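# Reseat the lane stop bar and square the numbered totes

## Task

The stop bar of the lane has come out, and only arm1's hand now keeps the totes from rolling or sliding off. Fit the bar back into its brackets. At the end every tote must be standing upright on the lane, pushed together flush and square against the bar, lined up by number with tote 1 touching the bar.

## Robot and tools

Robots: four identical i2rt Big YAM arms (arm1, arm2, arm3, arm4). Each has six joints, a five-finger right hand and a wrist camera. Feet in the scene frame: arm1 (-0.487, +0.354, 0.989), arm2 (-0.483, -0.345, 1.039), arm3 (+0.480, +0.360, 1.062), arm4 (+0.477, -0.356, 1.046). Each foot faces along its own +x: arm1 and arm3 face roughly -y, arm2 and arm4 roughly +y. Reach is about 1.07 m from the joint1 axis. Fixed room cameras: cam_end, cam_over, cam_side, cam_wing. Wrist cameras: arm1_cam_wrist and so on.

Frame: one shared scene frame in metres, origin on the floor, +z up. The hand point sits 0.045 m ahead of the palm. Its local +z runs along the straight fingers, +y points out of the palm, and +x runs across the palm away from the thumb. Fingertips extend 0.06 to 0.07 m past the point. A wrist bracket on the little-finger side sticks out up to 0.10 m and can collide with things.

move. Each robot gets its own object, keyed arm1 to arm4. A robot you leave out receives no new command but may keep driving toward its old targets. Inside a robot's object:
- joints: absolute targets by name. joint1_rad -2.879..2.879 (base yaw, + is counter-clockwise seen from above). joint2_rad 0..3.141 (shoulder). joint3_rad 0..3.019 (elbow, + opens). joint4_rad -1.692..1.57 (wrist pitch, + raises the fingers). joint5_rad -1.57..1.57 (sideways, + to the arm's right). joint6_rad -2.094..2.094 (roll, + clockwise seen from behind). The hand keys take values from -1 to 1: hand_little, hand_ring, hand_middle, hand_index, hand_thumb_bend (+1 straight or open, -1 curled). hand_thumb_turn is +1 beside the palm and -1 opposite the fingers. hand_force_limit is a setting from -1 to 1, mapping to about 0 to 10 N at the fingertip (15 N for the thumb). hand_speed runs -0.96..1; full speed is reached at +0.48 and above.
- target: one list of seven numbers, [x, y, z, qw, qx, qy, qz]. It is an absolute hand pose in the scene frame, in the same form as the "hand" result line. The hand travels in a straight line from its current hand_target toward it. When target is used, joints may hold only the hand keys.
- speed: the path's top speed in m/s, 0.002..0.5, default 0.25. It is valid only with target. Rotation is capped at twice this value in rad/s.
- min_time_s: 0.1..8 s, the shortest duration for this robot's arm-joint motions.
cameras: a list of names, or ["all"], or []. Any unknown name makes the call invalid.

All motions in one call begin together. Hand paths finish together, so the slowest path sets the pace for all. A path lasts 0.5 to 10 s, and no action runs beyond 15 s. Each control step clips the commanded pose to within 100 mm and 20 degrees of the measured pose. Expect errors of about 1 cm or more. The hand can overshoot the set speed when the arm is near full stretch. Paths do not avoid objects or other arms.

wait: seconds from 0 to 10, plus optional cameras. It commands nothing. zoom_image: a camera name and region [x0, y0, x1, y1] in pixels of that camera's 672x504 picture, at most 504 by 504. Only cameras in the latest images can be zoomed. show_instructions shows the reference pages. finished_scene (scene 1) ends the scene permanently. The goal must then hold with no robot holding it.

Results:
- "move: arm1 done; arm2 time_out": the outcome for each robot that was sent a motion.
- joint_status / hand_status:
  - done: reached the target.
  - off_target: stopped short and may still be pushing.
  - time_out: each joint now holds a target near where it stood and keeps pushing; on_its_own lists the unfinished ones. Send the reported positions to relieve the push.
  - not_followed: a safety check withheld the targets ("joint command not followed" or "pose unreachable"). The check may keep retrying them.
- "as last shown": robots not named in the action. hand_target: the pose the current joint targets would give.
- hand_stopped_by lists little, ring, middle, index, thumb_bend, thumb_turn: moving, target, force, stalled or fault.
- <motor>_load_n: fingertip force in N, positive when the finger is pushed open. A lost grip shows as a load near 0.
- Joint velocities: rad/s, shown as "within noise" when the arm is still. Joint torques: N m, offset and noisy; numbers 3 and 4 wrap at ±28.
- MOTOR HOT: a motor is at 85 °C. At 100 °C the arm drops for 30 to 60 s or more.

Gripping: a finger motor starts only when its target changes by 0.002 or more. It stops at the target or when it reaches the force limit. To grip gently, close with hand_speed at -0.94 or lower; faster closing can overshoot the force several times over. The scene starts at force_limit 0 and speed -0.8, which is slow. To squeeze harder, raise hand_force_limit and send a target further closed than the reading. To loosen, send a more open target. With the thumb turned in front of the palm, the hand wraps objects about 0.035 to 0.065 m thick, and handles down to 0.025 m.

Arms hold their last command meanwhile, so arm1 must keep holding the totes the whole time.

Avoid: hard presses or clamps between robots, including closing a hand on another robot's fingers, which ends the scene. Avoid striking fixed or heavy parts, letting the bar or totes fall or leave the work area, tipping totes, releasing moving parts, heavy loads on fingers, and long pushes against obstacles that overheat motors. Loose objects may get small random nudges.

Each tool is called after "Emit:" as a command line: name --argument value for each argument, lists and objects as JSON in quotes; but a table of rows of numbers goes row by row, as --pt "numbers of a row", without its own name.

Reference images:

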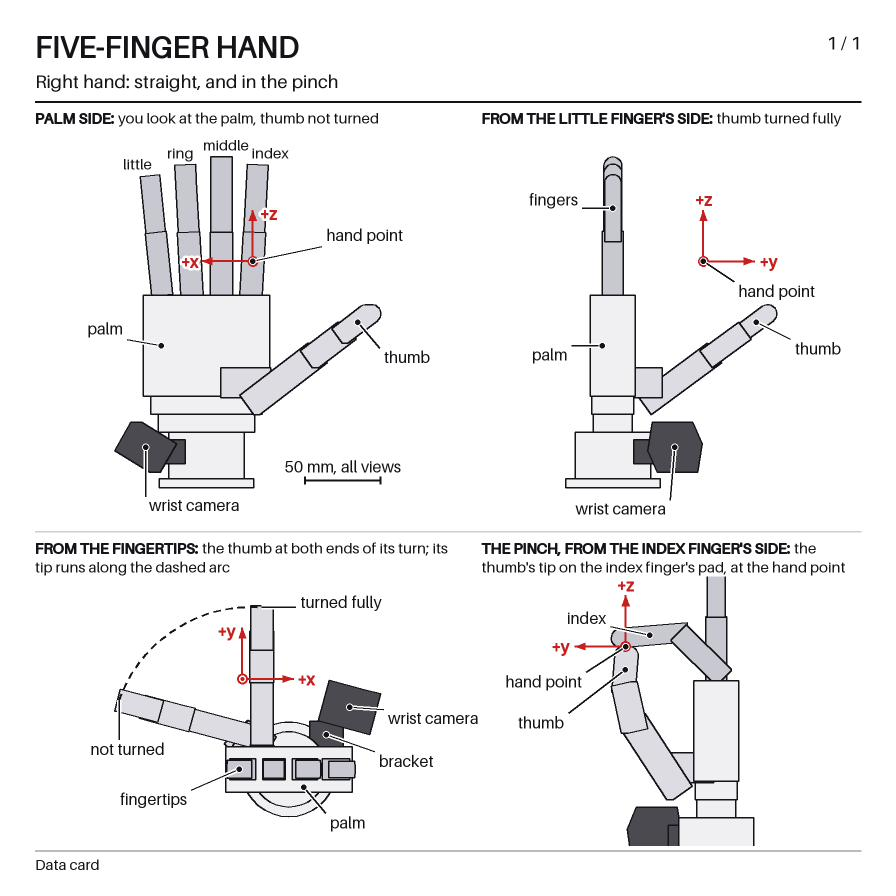

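## Session

Emit:
move

Scene clock: 0.00 s.
Joint torques (N m): no reading
Heat: arm1: hottest joint3_rad 29 °C; arm2: hottest joint1_rad 27 °C; arm3: hottest joint3_rad 30 °C; arm4: hottest joint1_rad 28 °C.
Joint velocities: within noise
arm1.joint_positions: joint1_rad=-0.806 joint2_rad=+1.692 joint3_rad=+1.029 joint4_rad=-0.901 joint5_rad=-0.010 joint6_rad=+0.805 hand_little=+1.000 hand_ring=+1.000 hand_middle=+1.000 hand_index=+1.000 hand_thumb_turn=+1.000 hand_thumb_bend=+1.000 hand_force_limit=+0.000 hand_speed=-0.800
arm1.joint_status: not commanded
arm1.hand_stopped_by: target,target,target,target,target,target
arm1.little_load_n: 0.0
arm1.ring_load_n: 0.0
arm1.middle_load_n: 0.0
arm1.index_load_n: 0.0
arm1.thumb_bend_load_n: 0.0
arm1.thumb_turn_load_n: 0.0
arm1.hand: x=-0.7316 y=+0.0075 z=+0.9842 quat_wxyz=(+0.000, -0.709, -0.705, +0.004) (m; scene frame)
arm1.hand_target: x=-0.7379 y=+0.0010 z=+0.9885 quat_wxyz=(+0.000, -0.709, -0.705, +0.012) (m; scene frame)
arm1.hand_status: not commanded
arm2.joint_positions: joint1_rad=-0.850 joint2_rad=+0.639 joint3_rad=+1.378 joint4_rad=-1.412 joint5_rad=-0.070 joint6_rad=-1.399 hand_little=+1.000 hand_ring=+1.000 hand_middle=+1.000 hand_index=+1.000 hand_thumb_turn=+1.000 hand_thumb_bend=+1.000 hand_force_limit=+0.000 hand_speed=-0.800
arm2.joint_status: not commanded
arm2.hand_stopped_by: target,target,target,target,target,target
arm2.little_load_n: 0.0
arm2.ring_load_n: 0.0
arm2.middle_load_n: 0.0
arm2.index_load_n: 0.0
arm2.thumb_bend_load_n: 0.0
arm2.thumb_turn_load_n: 0.0
arm2.hand: x=-0.2988 y=-0.2173 z=+1.5088 quat_wxyz=(-0.224, +0.853, +0.281, +0.379) (m; scene frame)
arm2.hand_target: x=-0.2993 y=-0.2176 z=+1.5181 quat_wxyz=(-0.228, +0.848, +0.280, +0.388) (m; scene frame)
arm2.hand_status: not commanded
arm3.joint_positions: joint1_rad=+0.859 joint2_rad=+0.647 joint3_rad=+1.405 joint4_rad=-1.258 joint5_rad=-0.252 joint6_rad=-1.430 hand_little=+1.000 hand_ring=+1.000 hand_middle=+1.000 hand_index=+1.000 hand_thumb_turn=+1.000 hand_thumb_bend=+1.000 hand_force_limit=+0.000 hand_speed=-0.800
arm3.joint_status: not commanded
arm3.hand_stopped_by: target,target,target,target,target,target
arm3.little_load_n: 0.0
arm3.ring_load_n: 0.0
arm3.middle_load_n: 0.0
arm3.index_load_n: 0.0
arm3.thumb_bend_load_n: 0.0
arm3.thumb_turn_load_n: 0.0
arm3.hand: x=+0.6672 y=+0.1753 z=+1.5705 quat_wxyz=(+0.036, +0.799, -0.304, +0.517) (m; scene frame)
arm3.hand_target: x=+0.6664 y=+0.1758 z=+1.5841 quat_wxyz=(+0.041, +0.793, -0.299, +0.529) (m; scene frame)
arm3.hand_status: not commanded
arm4.joint_positions: joint1_rad=+0.888 joint2_rad=+0.590 joint3_rad=+1.406 joint4_rad=-1.237 joint5_rad=-0.221 joint6_rad=-0.977 hand_little=+1.000 hand_ring=+1.000 hand_middle=+1.000 hand_index=+1.000 hand_thumb_turn=+1.000 hand_thumb_bend=+1.000 hand_force_limit=+0.000 hand_speed=-0.800
arm4.joint_status: not commanded
arm4.hand_stopped_by: target,target,target,target,target,target
arm4.little_load_n: 0.0
arm4.ring_load_n: 0.0
arm4.middle_load_n: 0.0
arm4.index_load_n: 0.0
arm4.thumb_bend_load_n: 0.0
arm4.thumb_turn_load_n: 0.0
arm4.hand: x=+0.2887 y=-0.2250 z=+1.5575 quat_wxyz=(-0.544, +0.441, +0.710, -0.071) (m; scene frame)
arm4.hand_target: x=+0.2900 y=-0.2261 z=+1.5702 quat_wxyz=(-0.556, +0.436, +0.705, -0.070) (m; scene frame)
arm4.hand_status: not commanded
pictures: arm1_cam_wrist, arm2_cam_wrist, arm3_cam_wrist, arm4_cam_wrist, cam_end, cam_over, cam_side, cam_wing

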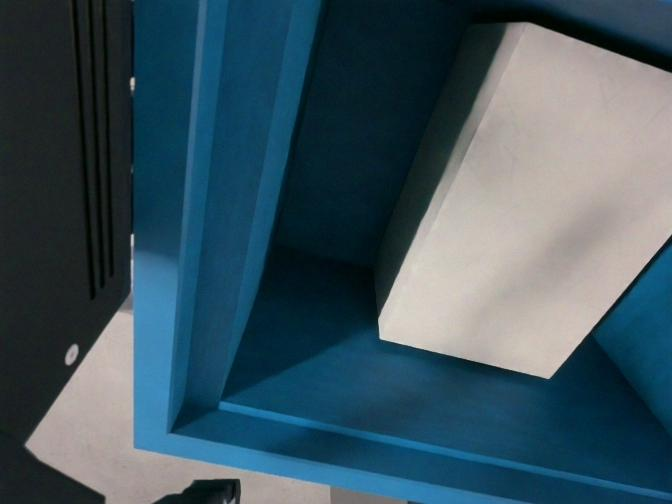

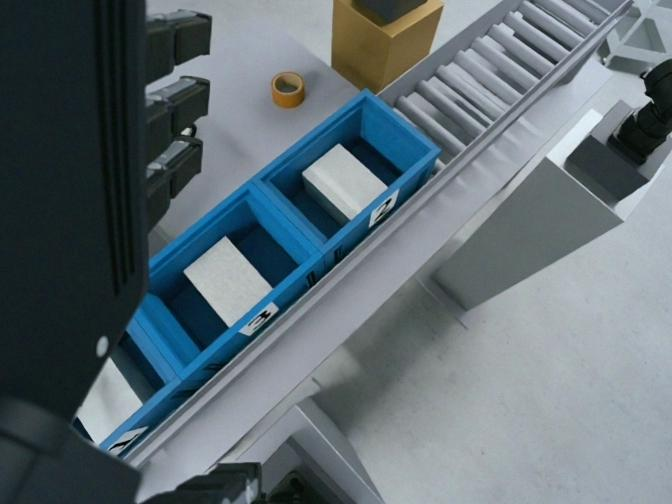

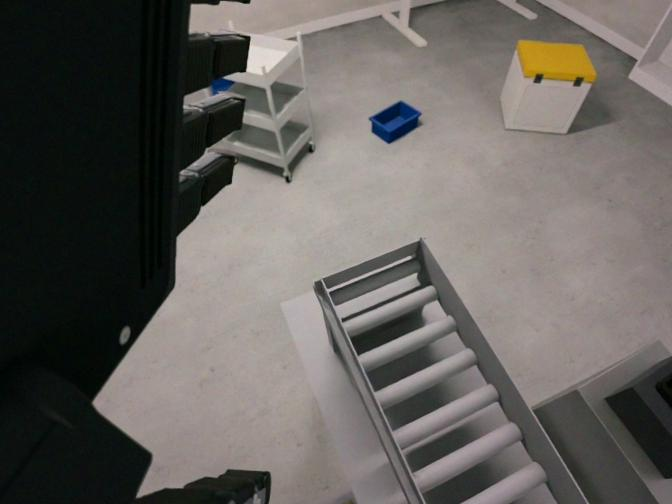

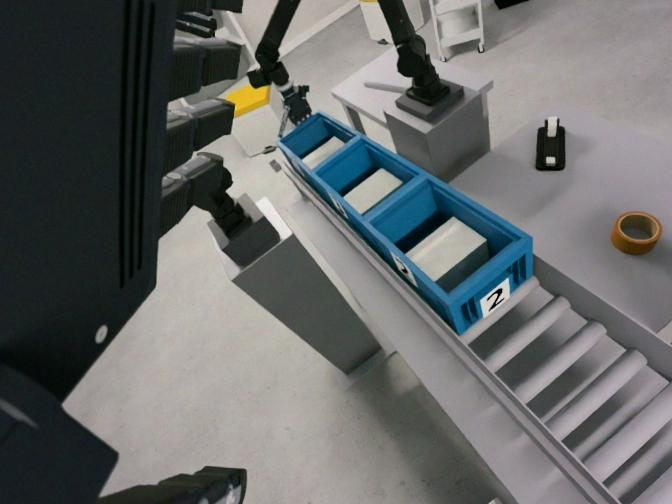

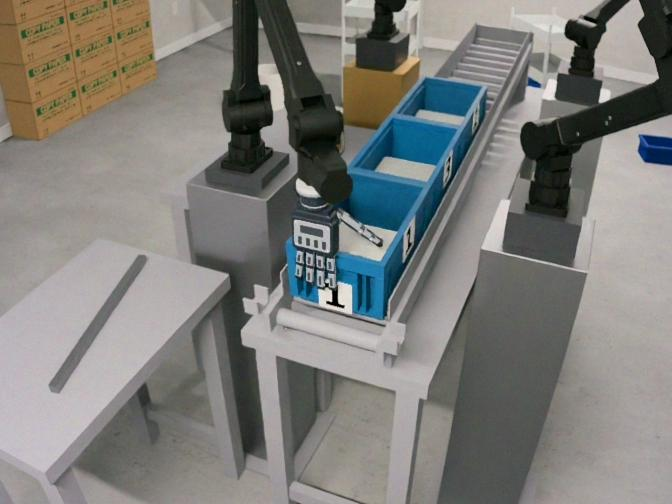

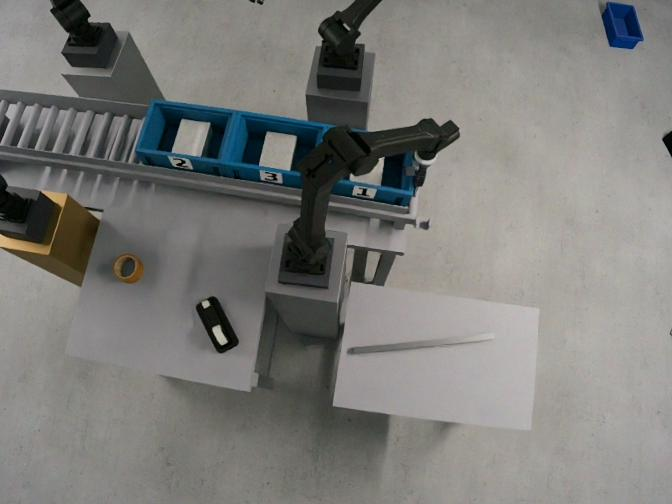

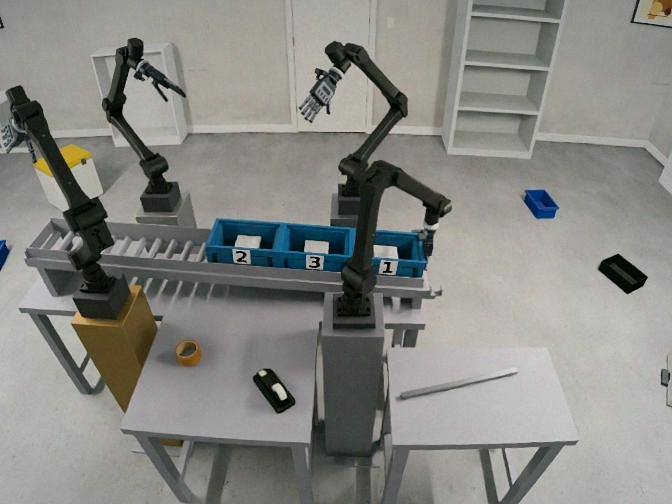

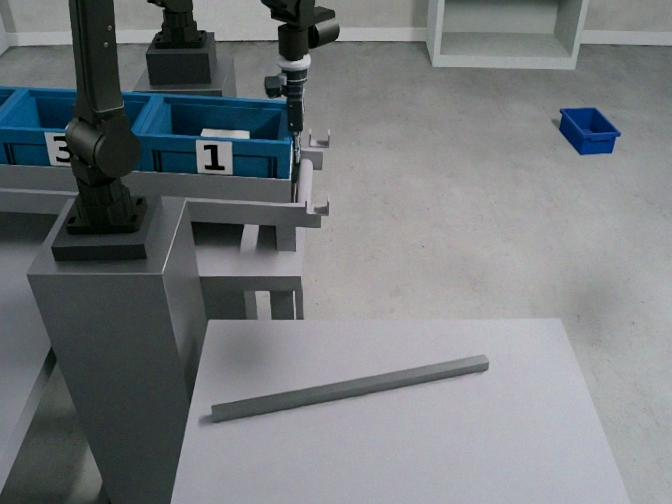

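Emit:
zoom_image --camera "cam_end" --region '[220, 60, 500, 360]'

Emit:
zoom_image --camera "cam_over" --region '[100, 80, 460, 250]'

Emit:
zoom_image --camera "cam_side" --region '[20, 190, 460, 320]'

Emit:
zoom_image --camera "cam_wing" --region '[0, 40, 340, 240]'

Emit:
zoom_image --camera "arm4_cam_wrist" --region '[240, 80, 672, 404]'

Emit:
zoom_image --camera "arm2_cam_wrist" --region '[70, 60, 500, 470]'

Scaled by 1.680 from the camera's 672x504 image, which has a finer 960x720 frame.

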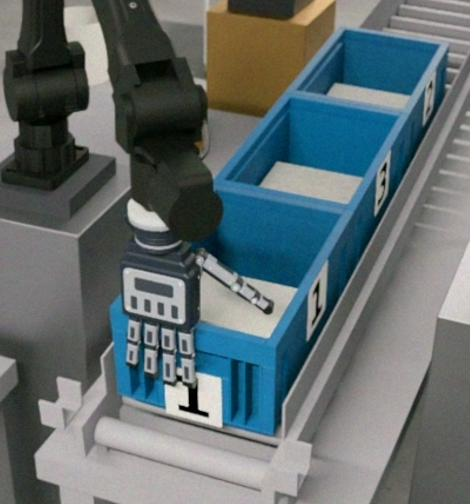

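Scaled by 1.400 from the camera's 672x504 image, which has a finer 960x720 frame.

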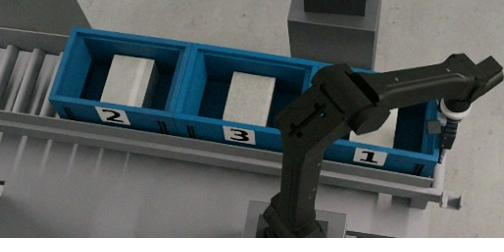

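Scaled by 1.145 from the camera's 672x504 image, which has a finer 960x720 frame.

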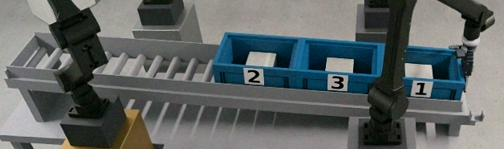

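Scaled by 1.482 from the camera's 672x504 image, which has a finer 960x720 frame.

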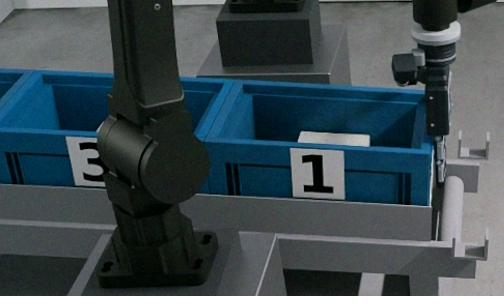

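Scaled by 1.167 from the camera's 672x504 image, which has a finer 960x720 frame.

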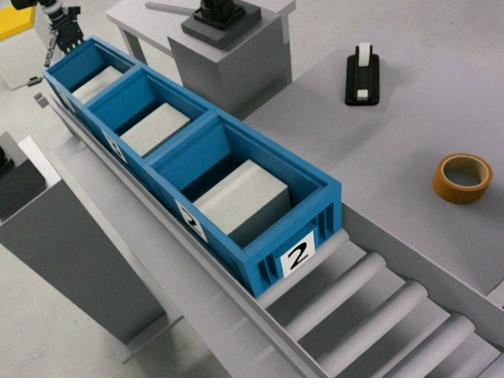

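Scaled by 1.172 from the camera's 672x504 image, which has a finer 960x720 frame.

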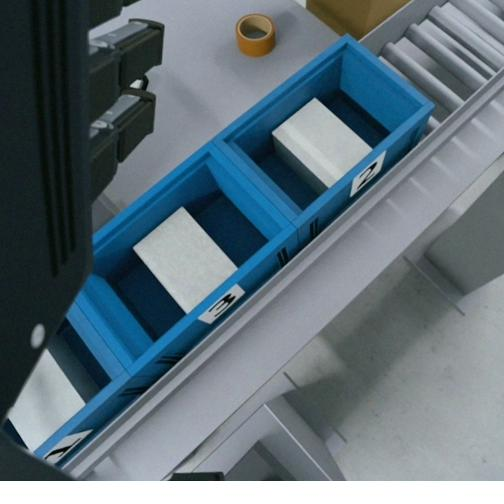

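Emit:
zoom_image --camera "cam_wing" --region '[260, 100, 360, 240]'

Emit:
zoom_image --camera "cam_end" --region '[230, 180, 430, 380]'

Emit:
zoom_image --camera "cam_over" --region '[380, 110, 460, 240]'

Emit:
zoom_image --camera "cam_wing" --region '[190, 330, 510, 450]'

Emit:
zoom_image --camera "cam_end" --region '[0, 220, 260, 440]'

Scaled by 3.600 from the camera's 672x504 image, which has a finer 960x720 frame.

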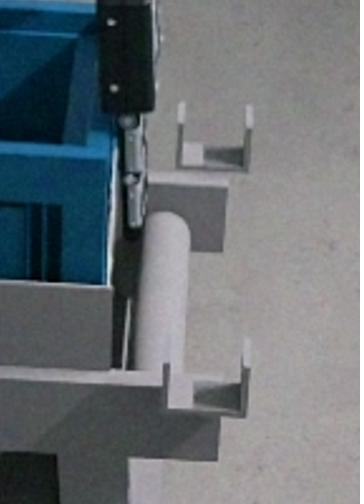

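Scaled by 2.520 from the camera's 672x504 image, which has a finer 960x720 frame.

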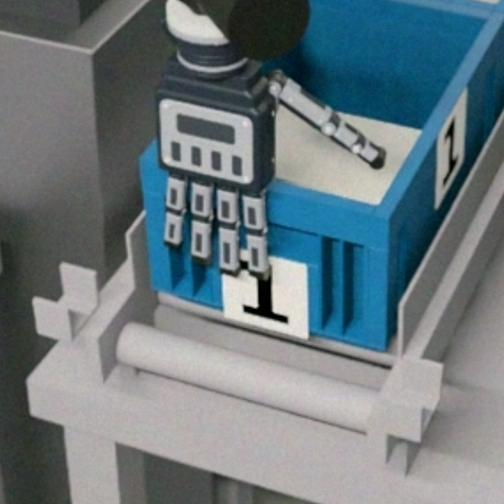

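Scaled by 3.877 from the camera's 672x504 image, which has a finer 960x720 frame.

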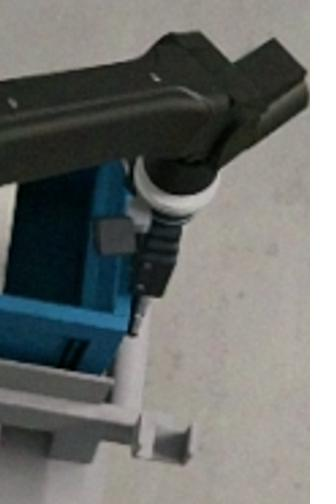

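Scaled by 1.575 from the camera's 672x504 image, which has a finer 960x720 frame.

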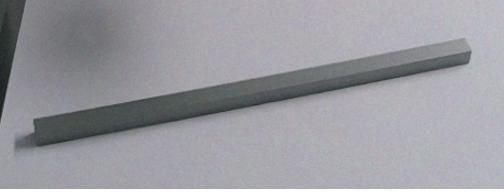

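Scaled by 1.938 from the camera's 672x504 image, which has a finer 960x720 frame.

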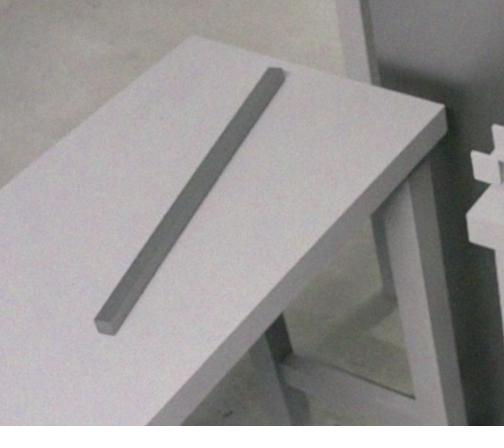

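Emit:
zoom_image --camera "arm1_cam_wrist" --region '[120, 0, 624, 504]'

Emit:
zoom_image --camera "arm2_cam_wrist" --region '[240, 160, 340, 260]'

Emit:
zoom_image --camera "arm4_cam_wrist" --region '[380, 200, 550, 340]'

Scaled by 1.000.

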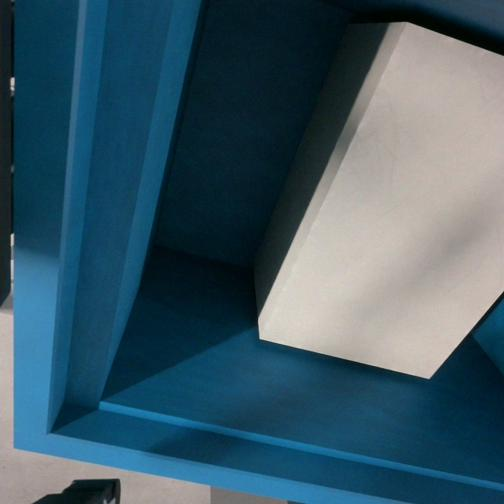

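Scaled by 5.040 from the camera's 672x504 image, which has a finer 960x720 frame.

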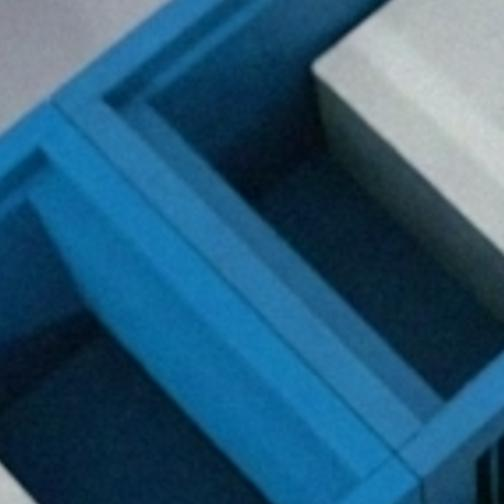

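Scaled by 2.965 from the camera's 672x504 image, which has a finer 960x720 frame.

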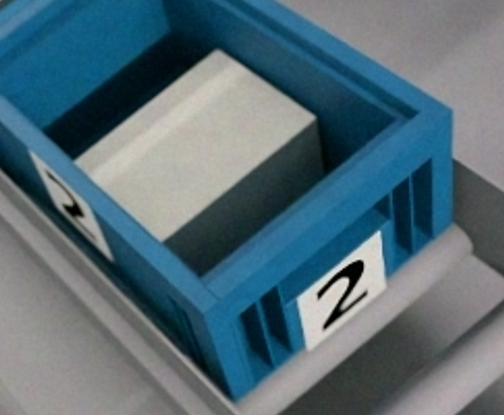

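Emit:
move --arm2 '{"joints":{"joint1_rad":0.115,"joint2_rad":1.267,"joint3_rad":1.173,"joint4_rad":-1.477,"joint5_rad":0.0,"joint6_rad":-1.407},"min_time_s":3}' --cameras '["arm2_cam_wrist","cam_end","cam_side"]'

Scene clock: 56.57 s.
Joint torques (N m): arm1=[-0.97 -15.56 8.34 -0.06 -0.54 0.01] | arm2=[0.26 -7.82 7.66 0.1 0.11 0] | arm3=[1.32 1.61 10.02 1.78 -0.13 -0.03] | arm4=[1.44 2.55 9.74 1.77 -0.18 0.01]
Heat: arm1: hottest joint3_rad 33 °C; arm2: hottest joint3_rad 31 °C; arm3: hottest joint3_rad 38 °C; arm4: hottest joint3_rad 30 °C.
move: arm2 done
Joint velocities: within noise
arm1, arm3, arm4: as last shown
arm1.joint_positions: joint1_rad=-0.807 joint2_rad=+1.692 joint3_rad=+1.029 joint4_rad=-0.894 joint5_rad=+0.001 joint6_rad=+0.805 hand_little=+1.000 hand_ring=+1.000 hand_middle=+1.000 hand_index=+1.000 hand_thumb_turn=+1.000 hand_thumb_bend=+1.000 hand_force_limit=+0.000 hand_speed=-0.800
arm1.middle_load_n: 0.5
arm1.hand: x=-0.7348 y=+0.0077 z=+0.9834 quat_wxyz=(+0.005, -0.710, -0.705, +0.008) (m; scene frame)
arm1.hand_target: x=-0.7379 y=+0.0009 z=+0.9885 quat_wxyz=(+0.000, -0.709, -0.705, +0.012) (m; scene frame)
arm2.joint_positions: joint1_rad=+0.108 joint2_rad=+1.256 joint3_rad=+1.181 joint4_rad=-1.467 joint5_rad=-0.002 joint6_rad=-1.399 hand_little=+1.000 hand_ring=+1.000 hand_middle=+1.000 hand_index=+1.000 hand_thumb_turn=+1.000 hand_thumb_bend=+1.000 hand_force_limit=+0.000 hand_speed=-0.800
arm2.joint_status: all done
arm2.hand_stopped_by: target,target,target,target,target,target
arm2.little_load_n: 0.0
arm2.ring_load_n: 0.0
arm2.middle_load_n: 0.0
arm2.index_load_n: 0.0
arm2.thumb_bend_load_n: 0.0
arm2.thumb_turn_load_n: 0.0
arm2.hand: x=-0.4831 y=-0.0243 z=+1.2532 quat_wxyz=(-0.008, +0.712, +0.702, +0.014) (m; scene frame)
arm2.hand_target: x=-0.4840 y=-0.0278 z=+1.2477 quat_wxyz=(+0.004, +0.707, +0.707, +0.006) (m; scene frame)
arm2.hand_status: not commanded
pictures: arm2_cam_wrist, cam_end, cam_side
camera_calibration:
arm2_cam_wrist: T_world_to_cam=[[0.975305, 0.214739, 0.0516528, 0.411425], [0.159249, -0.845767, 0.509233, -0.582626], [0.153038, -0.488431, -0.859077, 1.2534], [0, 0, 0, 1]] pos_world=[-0.500301, 0.0310865, 1.35221]

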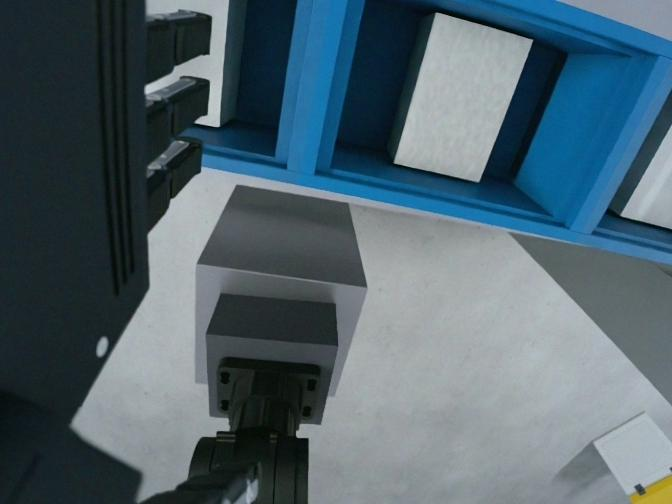

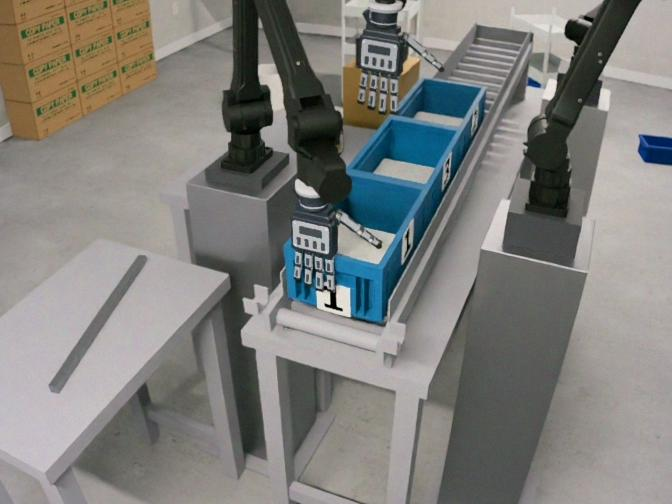

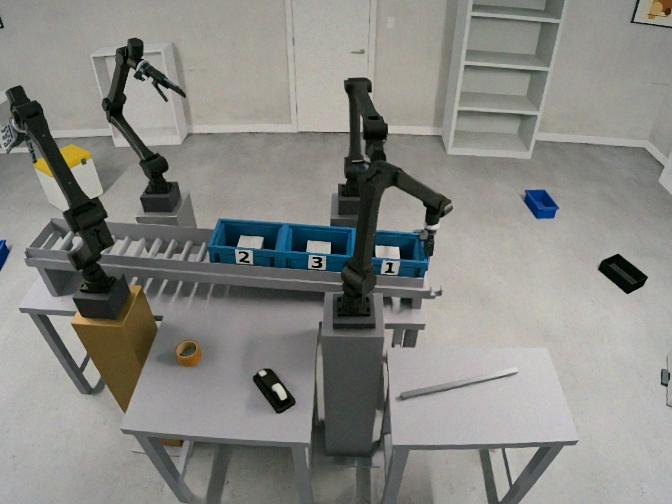

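Emit:
move --arm2 '{"target":[-0.49,-0.03,1.10,0,0.7071,0.7071,0],"speed":0.15}' --cameras '["arm2_cam_wrist","cam_end","cam_side","cam_wing"]'

Scene clock: 62.40 s.
Joint torques (N m): arm1=[-0.97 -15.56 8.35 -0.03 -0.53 0.01] | arm2=[0.67 -8.47 6.67 0.84 -0.03 0.19] | arm3=[1.32 1.61 10.04 1.81 -0.14 -0.05] | arm4=[1.03 3.19 9.73 1.91 -0.19 0]
Heat: arm1: hottest joint3_rad 33 °C; arm2: hottest joint3_rad 32 °C; arm3: hottest joint3_rad 39 °C; arm4: hottest joint3_rad 31 °C.
move: arm2 done
Joint velocities: within noise
arm1, arm3, arm4: as last shown
arm1.little_load_n: -0.5
arm1.middle_load_n: 0.0
arm2.joint_positions: joint1_rad=+0.120 joint2_rad=+1.370 joint3_rad=+0.885 joint4_rad=-1.075 joint5_rad=-0.014 joint6_rad=-1.399 hand_little=+1.000 hand_ring=+1.000 hand_middle=+1.000 hand_index=+1.000 hand_thumb_turn=+1.000 hand_thumb_bend=+1.000 hand_force_limit=+0.000 hand_speed=-0.800
arm2.joint_status: not commanded
arm2.hand_stopped_by: target,target,target,target,target,target
arm2.little_load_n: 0.0
arm2.ring_load_n: 0.5
arm2.middle_load_n: -0.5
arm2.index_load_n: 0.0
arm2.thumb_bend_load_n: 0.0
arm2.thumb_turn_load_n: 0.0
arm2.hand: x=-0.4865 y=-0.0283 z=+1.1072 quat_wxyz=(-0.004, +0.708, +0.706, +0.004) (m; scene frame)
arm2.hand_target: x=-0.4899 y=-0.0302 z=+1.1001 quat_wxyz=(+0.000, +0.707, +0.707, +0.000) (m; scene frame)
arm2.hand_status: done (0.008 m and 0.7 deg from the pose sent, 0.153 m and 2.0 deg at the start)
pictures: arm2_cam_wrist, cam_end, cam_side, cam_wing
camera_calibration:
arm2_cam_wrist: T_world_to_cam=[[0.972911, 0.227894, 0.0388345, 0.436594], [0.174346, -0.833618, 0.524104, -0.519891], [0.151813, -0.503136, -0.850769, 1.11637], [0, 0, 0, 1]] pos_world=[-0.503606, 0.0287979, 1.2053]

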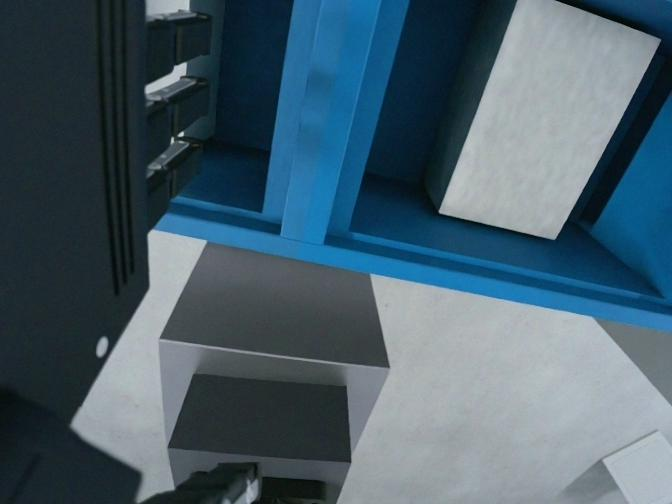

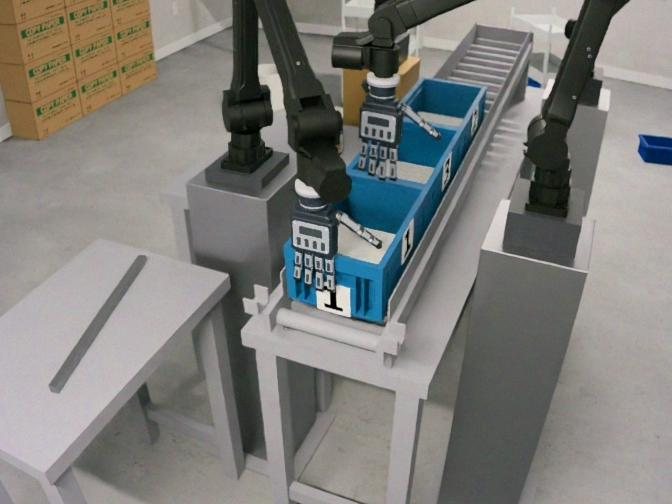

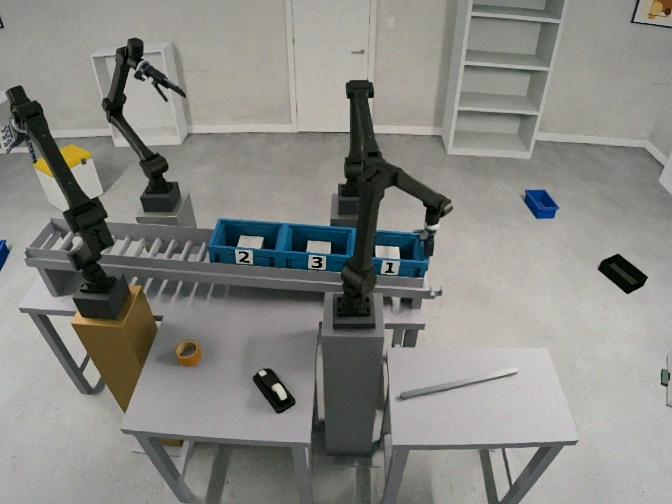

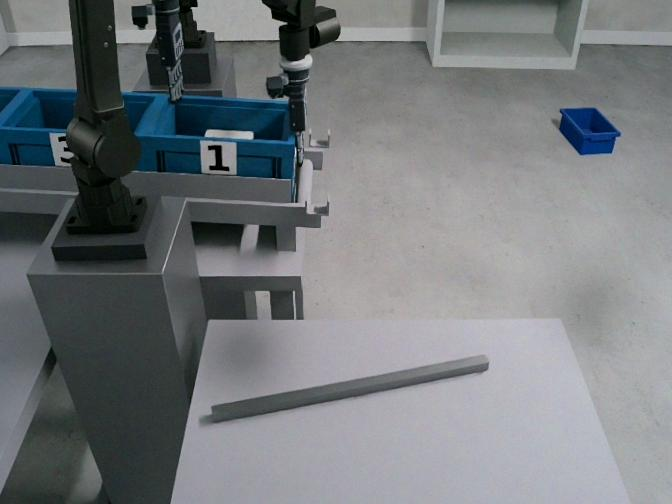

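Emit:
zoom_image --camera "cam_wing" --region '[100, 60, 340, 240]'

Emit:
zoom_image --camera "arm2_cam_wrist" --region '[140, 0, 440, 260]'

Scaled by 2.100 from the camera's 672x504 image, which has a finer 960x720 frame.

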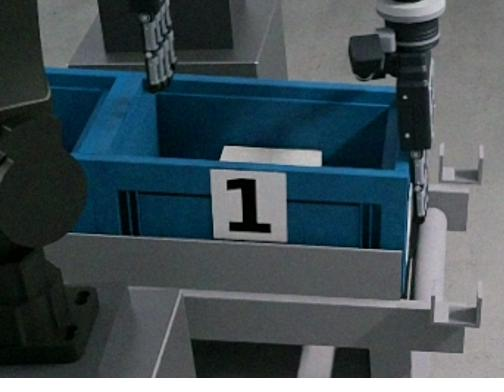

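Scaled by 1.680 from the camera's 672x504 image, which has a finer 960x720 frame.

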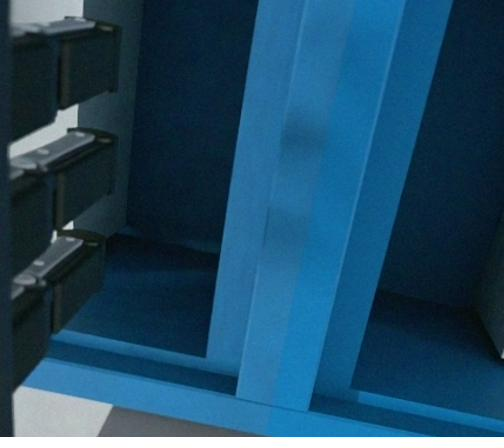

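Emit:
move --arm2 '{"target":[-0.482,-0.035,0.985,0,0.7071,0.7071,0],"speed":0.08}' --cameras '["arm2_cam_wrist","cam_end","cam_wing"]'

Emit:
zoom_image --camera "cam_wing" --region '[100, 60, 340, 240]'

Scene clock: 68.00 s.
Joint torques (N m): arm1=[-0.97 -15.62 8.34 -0.05 -0.54 0.01] | arm2=[-0.73 -9.58 4.88 0.92 -0.04 -0.01] | arm3=[1.38 1.61 10.04 1.73 -0.13 -0.05] | arm4=[1.14 3.55 9.77 1.85 -0.2 -0.03]
Heat: arm1: hottest joint3_rad 34 °C; arm2: hottest joint3_rad 31 °C; arm3: hottest joint3_rad 39 °C; arm4: hottest joint3_rad 31 °C.
move: arm2 done
Joint velocities: within noise
arm1, arm3, arm4: as last shown
arm1.little_load_n: 0.5
arm2.joint_positions: joint1_rad=+0.120 joint2_rad=+1.582 joint3_rad=+0.734 joint4_rad=-0.710 joint5_rad=-0.014 joint6_rad=-1.399 hand_little=+1.000 hand_ring=+1.000 hand_middle=+1.000 hand_index=+1.000 hand_thumb_turn=+1.000 hand_thumb_bend=+1.000 hand_force_limit=+0.000 hand_speed=-0.800
arm2.joint_status: not commanded
arm2.hand_stopped_by: target,target,target,target,target,target
arm2.little_load_n: 0.0
arm2.ring_load_n: 0.0
arm2.middle_load_n: 0.0
arm2.index_load_n: 0.0
arm2.thumb_bend_load_n: 0.0
arm2.thumb_turn_load_n: 0.0
arm2.hand: x=-0.4841 y=-0.0314 z=+0.9922 quat_wxyz=(-0.005, +0.708, +0.706, +0.005) (m; scene frame)
arm2.hand_target: x=-0.4821 y=-0.0351 z=+0.9852 quat_wxyz=(+0.000, +0.707, +0.707, +0.000) (m; scene frame)
arm2.hand_status: done (0.008 m and 0.8 deg from the pose sent, 0.123 m and 0.7 deg at the start)
pictures: arm2_cam_wrist, cam_end, cam_wing
camera_calibration:
arm2_cam_wrist: T_world_to_cam=[[0.972923, 0.227815, 0.0389949, 0.439306], [0.174542, -0.83479, 0.522169, -0.460608], [0.15151, -0.501224, -0.85195, 1.01768], [0, 0, 0, 1]] pos_world=[-0.501205, 0.025495, 1.0904]

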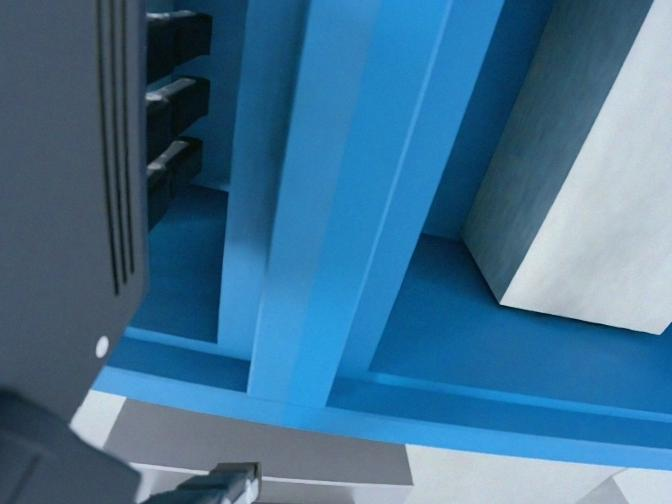

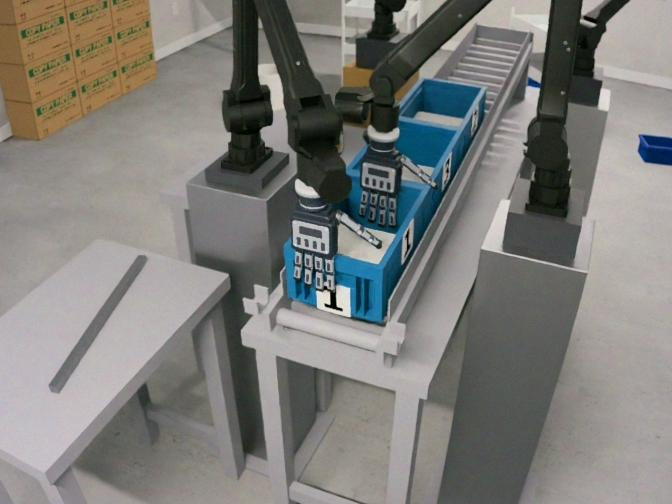

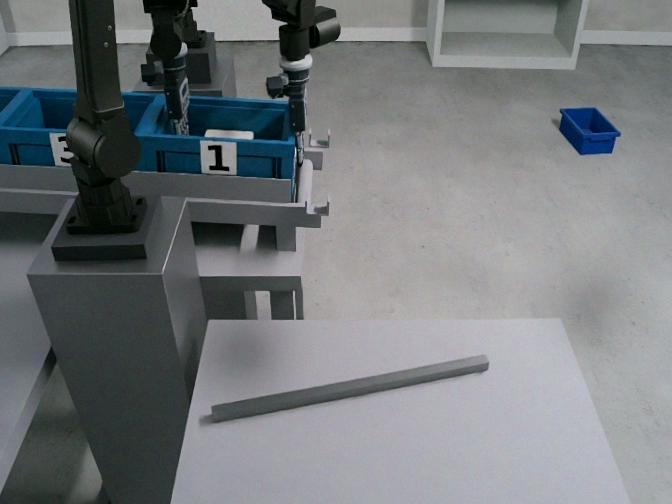

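Scaled by 2.100 from the camera's 672x504 image, which has a finer 960x720 frame.

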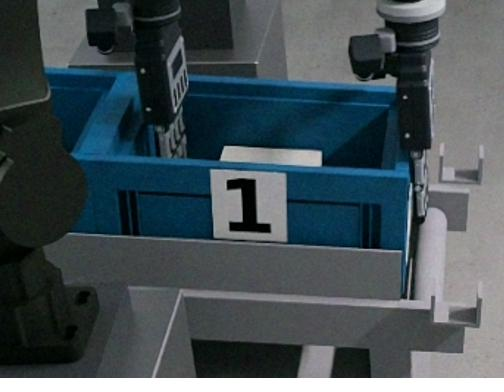

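Emit:
move --arm2 '{"target":[-0.448,-0.035,0.980,0,0.7071,0.7071,0],"speed":0.04}' --cameras '["arm1_cam_wrist","arm2_cam_wrist","cam_end","cam_wing"]'

Emit:
zoom_image --camera "cam_wing" --region '[100, 60, 340, 240]'

Scene clock: 71.87 s.
Joint torques (N m): arm1=[-0.97 -15.5 8.35 -0.05 -0.15 0.01] | arm2=[-2.37 -8.59 4.59 0.98 0.41 -0.08] | arm3=[1.49 1.38 9.96 1.81 -0.14 -0.03] | arm4=[0.91 2.96 9.88 2.1 -0.19 0]
Heat: arm1: hottest joint3_rad 34 °C; arm2: hottest joint3_rad 31 °C; arm3: hottest joint3_rad 39 °C; arm4: hottest joint3_rad 31 °C.
move: arm2 off_target
Joint velocities: within noise
arm1, arm3, arm4: as last shown
arm1.joint_positions: joint1_rad=-0.807 joint2_rad=+1.692 joint3_rad=+1.029 joint4_rad=-0.894 joint5_rad=-0.008 joint6_rad=+0.805 hand_little=+1.000 hand_ring=+1.000 hand_middle=+1.000 hand_index=+1.000 hand_thumb_turn=+1.000 hand_thumb_bend=+1.000 hand_force_limit=+0.000 hand_speed=-0.800
arm1.little_load_n: 0.0
arm1.index_load_n: -0.5
arm1.thumb_turn_load_n: -0.5
arm1.hand: x=-0.7336 y=+0.0065 z=+0.9840 quat_wxyz=(+0.001, -0.710, -0.705, +0.008) (m; scene frame)
arm1.hand_target: x=-0.7378 y=+0.0009 z=+0.9885 quat_wxyz=(+0.000, -0.709, -0.705, +0.012) (m; scene frame)
arm2.joint_positions: joint1_rad=+0.042 joint2_rad=+1.582 joint3_rad=+0.722 joint4_rad=-0.695 joint5_rad=-0.025 joint6_rad=-1.490 hand_little=+1.000 hand_ring=+1.000 hand_middle=+1.000 hand_index=+1.000 hand_thumb_turn=+1.000 hand_thumb_bend=+1.000 hand_force_limit=+0.000 hand_speed=-0.800
arm2.joint_status: not commanded
arm2.hand_stopped_by: target,target,target,target,target,target
arm2.little_load_n: 0.0
arm2.ring_load_n: 0.0
arm2.middle_load_n: 0.0
arm2.index_load_n: 0.0
arm2.thumb_bend_load_n: 0.0
arm2.thumb_turn_load_n: 0.0
arm2.hand: x=-0.4585 y=-0.0295 z=+0.9888 quat_wxyz=(-0.010, +0.703, +0.711, +0.002) (m; scene frame)
arm2.hand_target: x=-0.4485 y=-0.0354 z=+0.9806 quat_wxyz=(+0.000, +0.707, +0.707, +0.000) (m; scene frame)
arm2.hand_status: off_target (0.015 m and 1.4 deg from the pose sent, 0.038 m and 0.8 deg at the start)
pictures: arm1_cam_wrist, arm2_cam_wrist, cam_end, cam_wing
camera_calibration:
arm1_cam_wrist: T_world_to_cam=[[0.967111, 0.252725, 0.0287392, 0.672396], [0.198863, -0.821727, 0.534058, -0.374168], [0.158586, -0.510778, -0.844959, 1.06605], [0, 0, 0, 1]] pos_world=[-0.744935, 0.0671219, 1.08128]
arm2_cam_wrist: T_world_to_cam=[[0.970009, 0.241272, 0.0294958, 0.42252], [0.191751, -0.834137, 0.517153, -0.448885], [0.149378, -0.495987, -0.855385, 1.01444], [0, 0, 0, 1]] pos_world=[-0.475309, 0.0267747, 1.08741]

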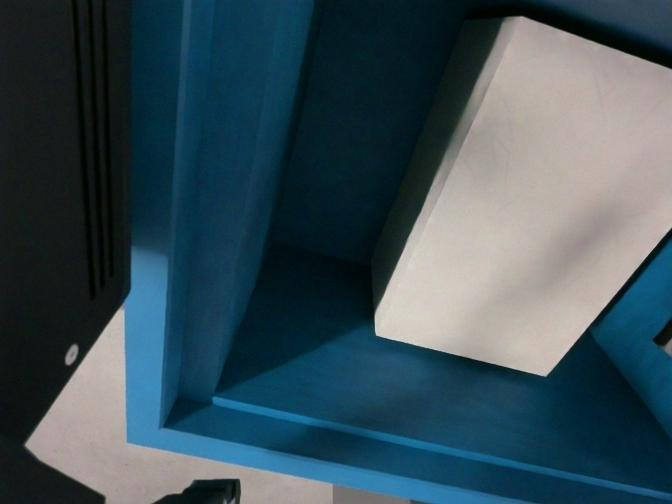

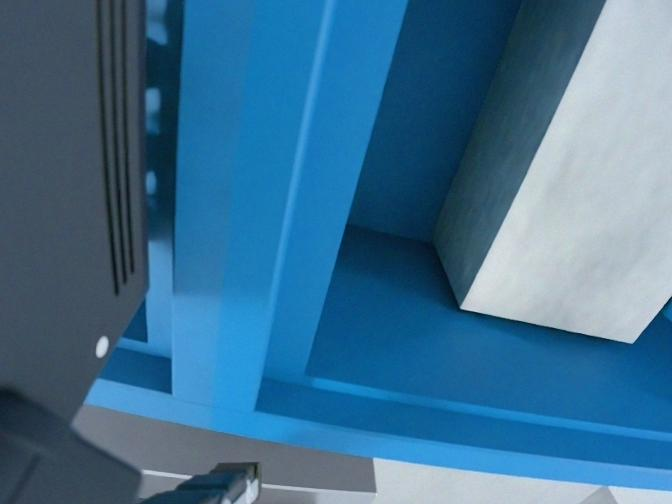

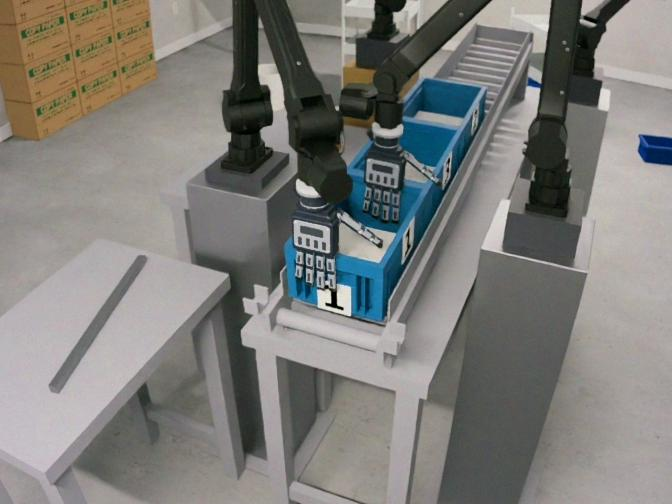

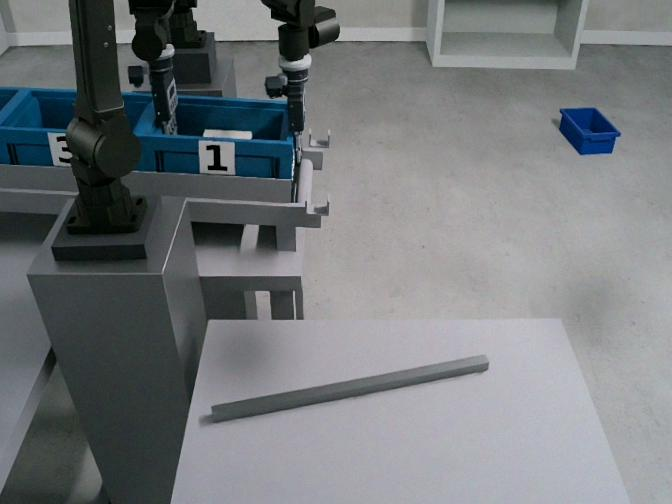

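Scaled by 2.100 from the camera's 672x504 image, which has a finer 960x720 frame.

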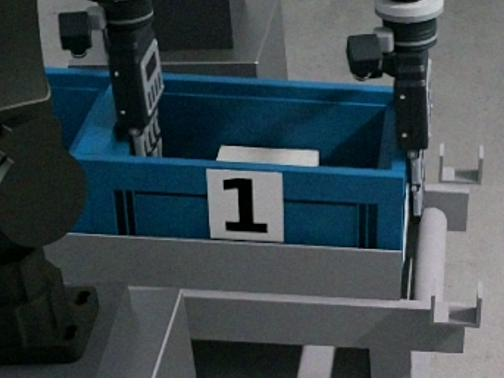

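Emit:
move --arm2 '{"target":[-0.42,-0.035,0.980,0,0.7071,0.7071,0],"speed":0.04}' --cameras '["arm1_cam_wrist","cam_end","cam_wing"]'

Emit:
zoom_image --camera "cam_wing" --region '[100, 60, 340, 240]'

Scene clock: 74.07 s.
Joint torques (N m): arm1=[-1.03 -15.5 8.32 -0.06 -0.15 0.01] | arm2=[-2.37 -9.11 4.51 1.01 0.39 -0.02] | arm3=[1.2 1.38 10.06 1.78 -0.15 -0.05] | arm4=[0.97 2.61 9.78 1.94 -0.21 0.02]
Heat: arm1: hottest joint3_rad 34 °C; arm2: hottest joint3_rad 31 °C; arm3: hottest joint3_rad 39 °C; arm4: hottest joint3_rad 32 °C.
move: arm2 off_target
Joint velocities: within noise
arm1, arm3, arm4: as last shown
arm1.index_load_n: 0.0
arm1.thumb_turn_load_n: 0.0
arm2.joint_positions: joint1_rad=-0.045 joint2_rad=+1.582 joint3_rad=+0.720 joint4_rad=-0.694 joint5_rad=-0.025 joint6_rad=-1.574 hand_little=+1.000 hand_ring=+1.000 hand_middle=+1.000 hand_index=+1.000 hand_thumb_turn=+1.000 hand_thumb_bend=+1.000 hand_force_limit=+0.000 hand_speed=-0.800
arm2.joint_status: not commanded
arm2.hand_stopped_by: target,target,target,target,target,target
arm2.little_load_n: 0.0
arm2.ring_load_n: 0.0
arm2.middle_load_n: 0.0
arm2.index_load_n: 0.0
arm2.thumb_bend_load_n: 0.0
arm2.thumb_turn_load_n: 0.0
arm2.hand: x=-0.4283 y=-0.0288 z=+0.9889 quat_wxyz=(-0.010, +0.704, +0.710, +0.003) (m; scene frame)
arm2.hand_target: x=-0.4204 y=-0.0353 z=+0.9805 quat_wxyz=(+0.000, +0.707, +0.707, +0.000) (m; scene frame)
arm2.hand_status: off_target (0.014 m and 1.3 deg from the pose sent, 0.040 m and 1.3 deg at the start)
pictures: arm1_cam_wrist, cam_end, cam_wing
camera_calibration:
arm1_cam_wrist: T_world_to_cam=[[0.967111, 0.252725, 0.0287392, 0.672396], [0.198863, -0.821727, 0.534058, -0.374168], [0.158586, -0.510778, -0.844959, 1.06605], [0, 0, 0, 1]] pos_world=[-0.744935, 0.0671219, 1.08128]

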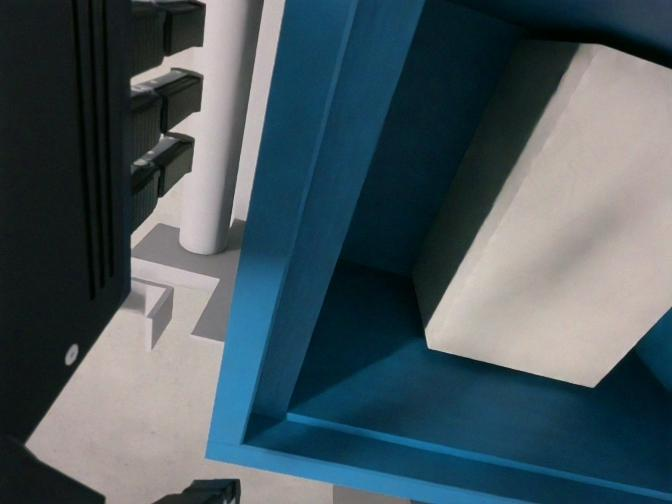

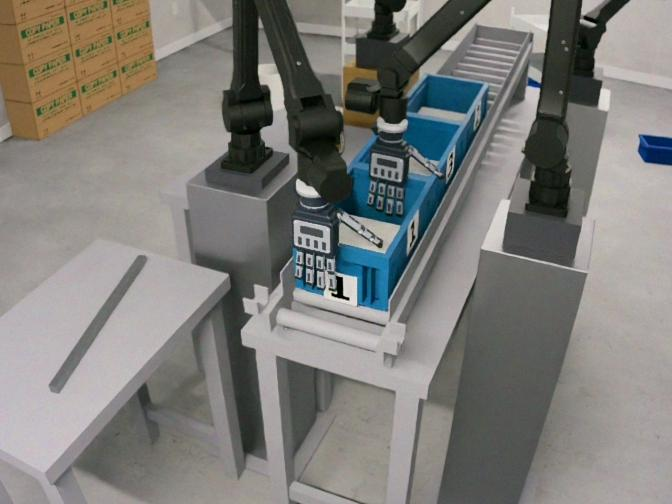

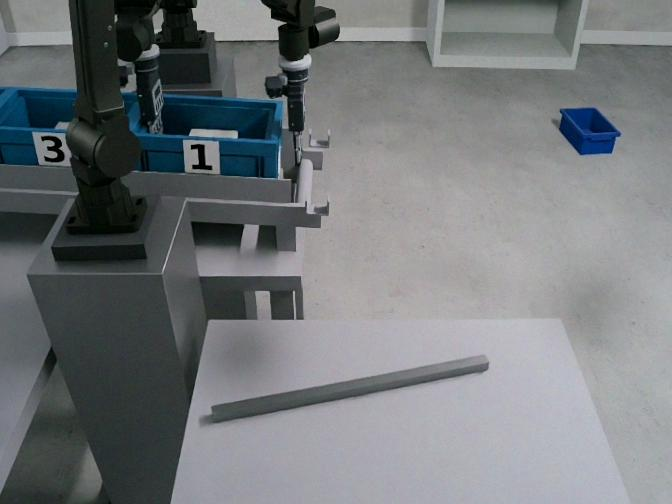

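Scaled by 2.100 from the camera's 672x504 image, which has a finer 960x720 frame.

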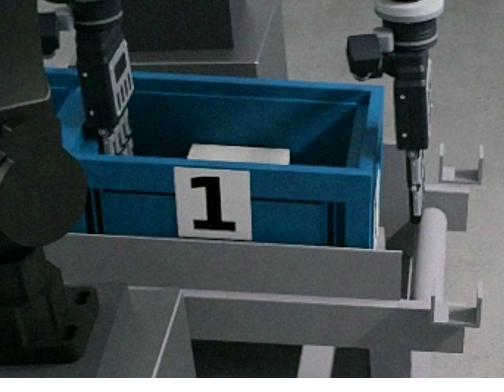

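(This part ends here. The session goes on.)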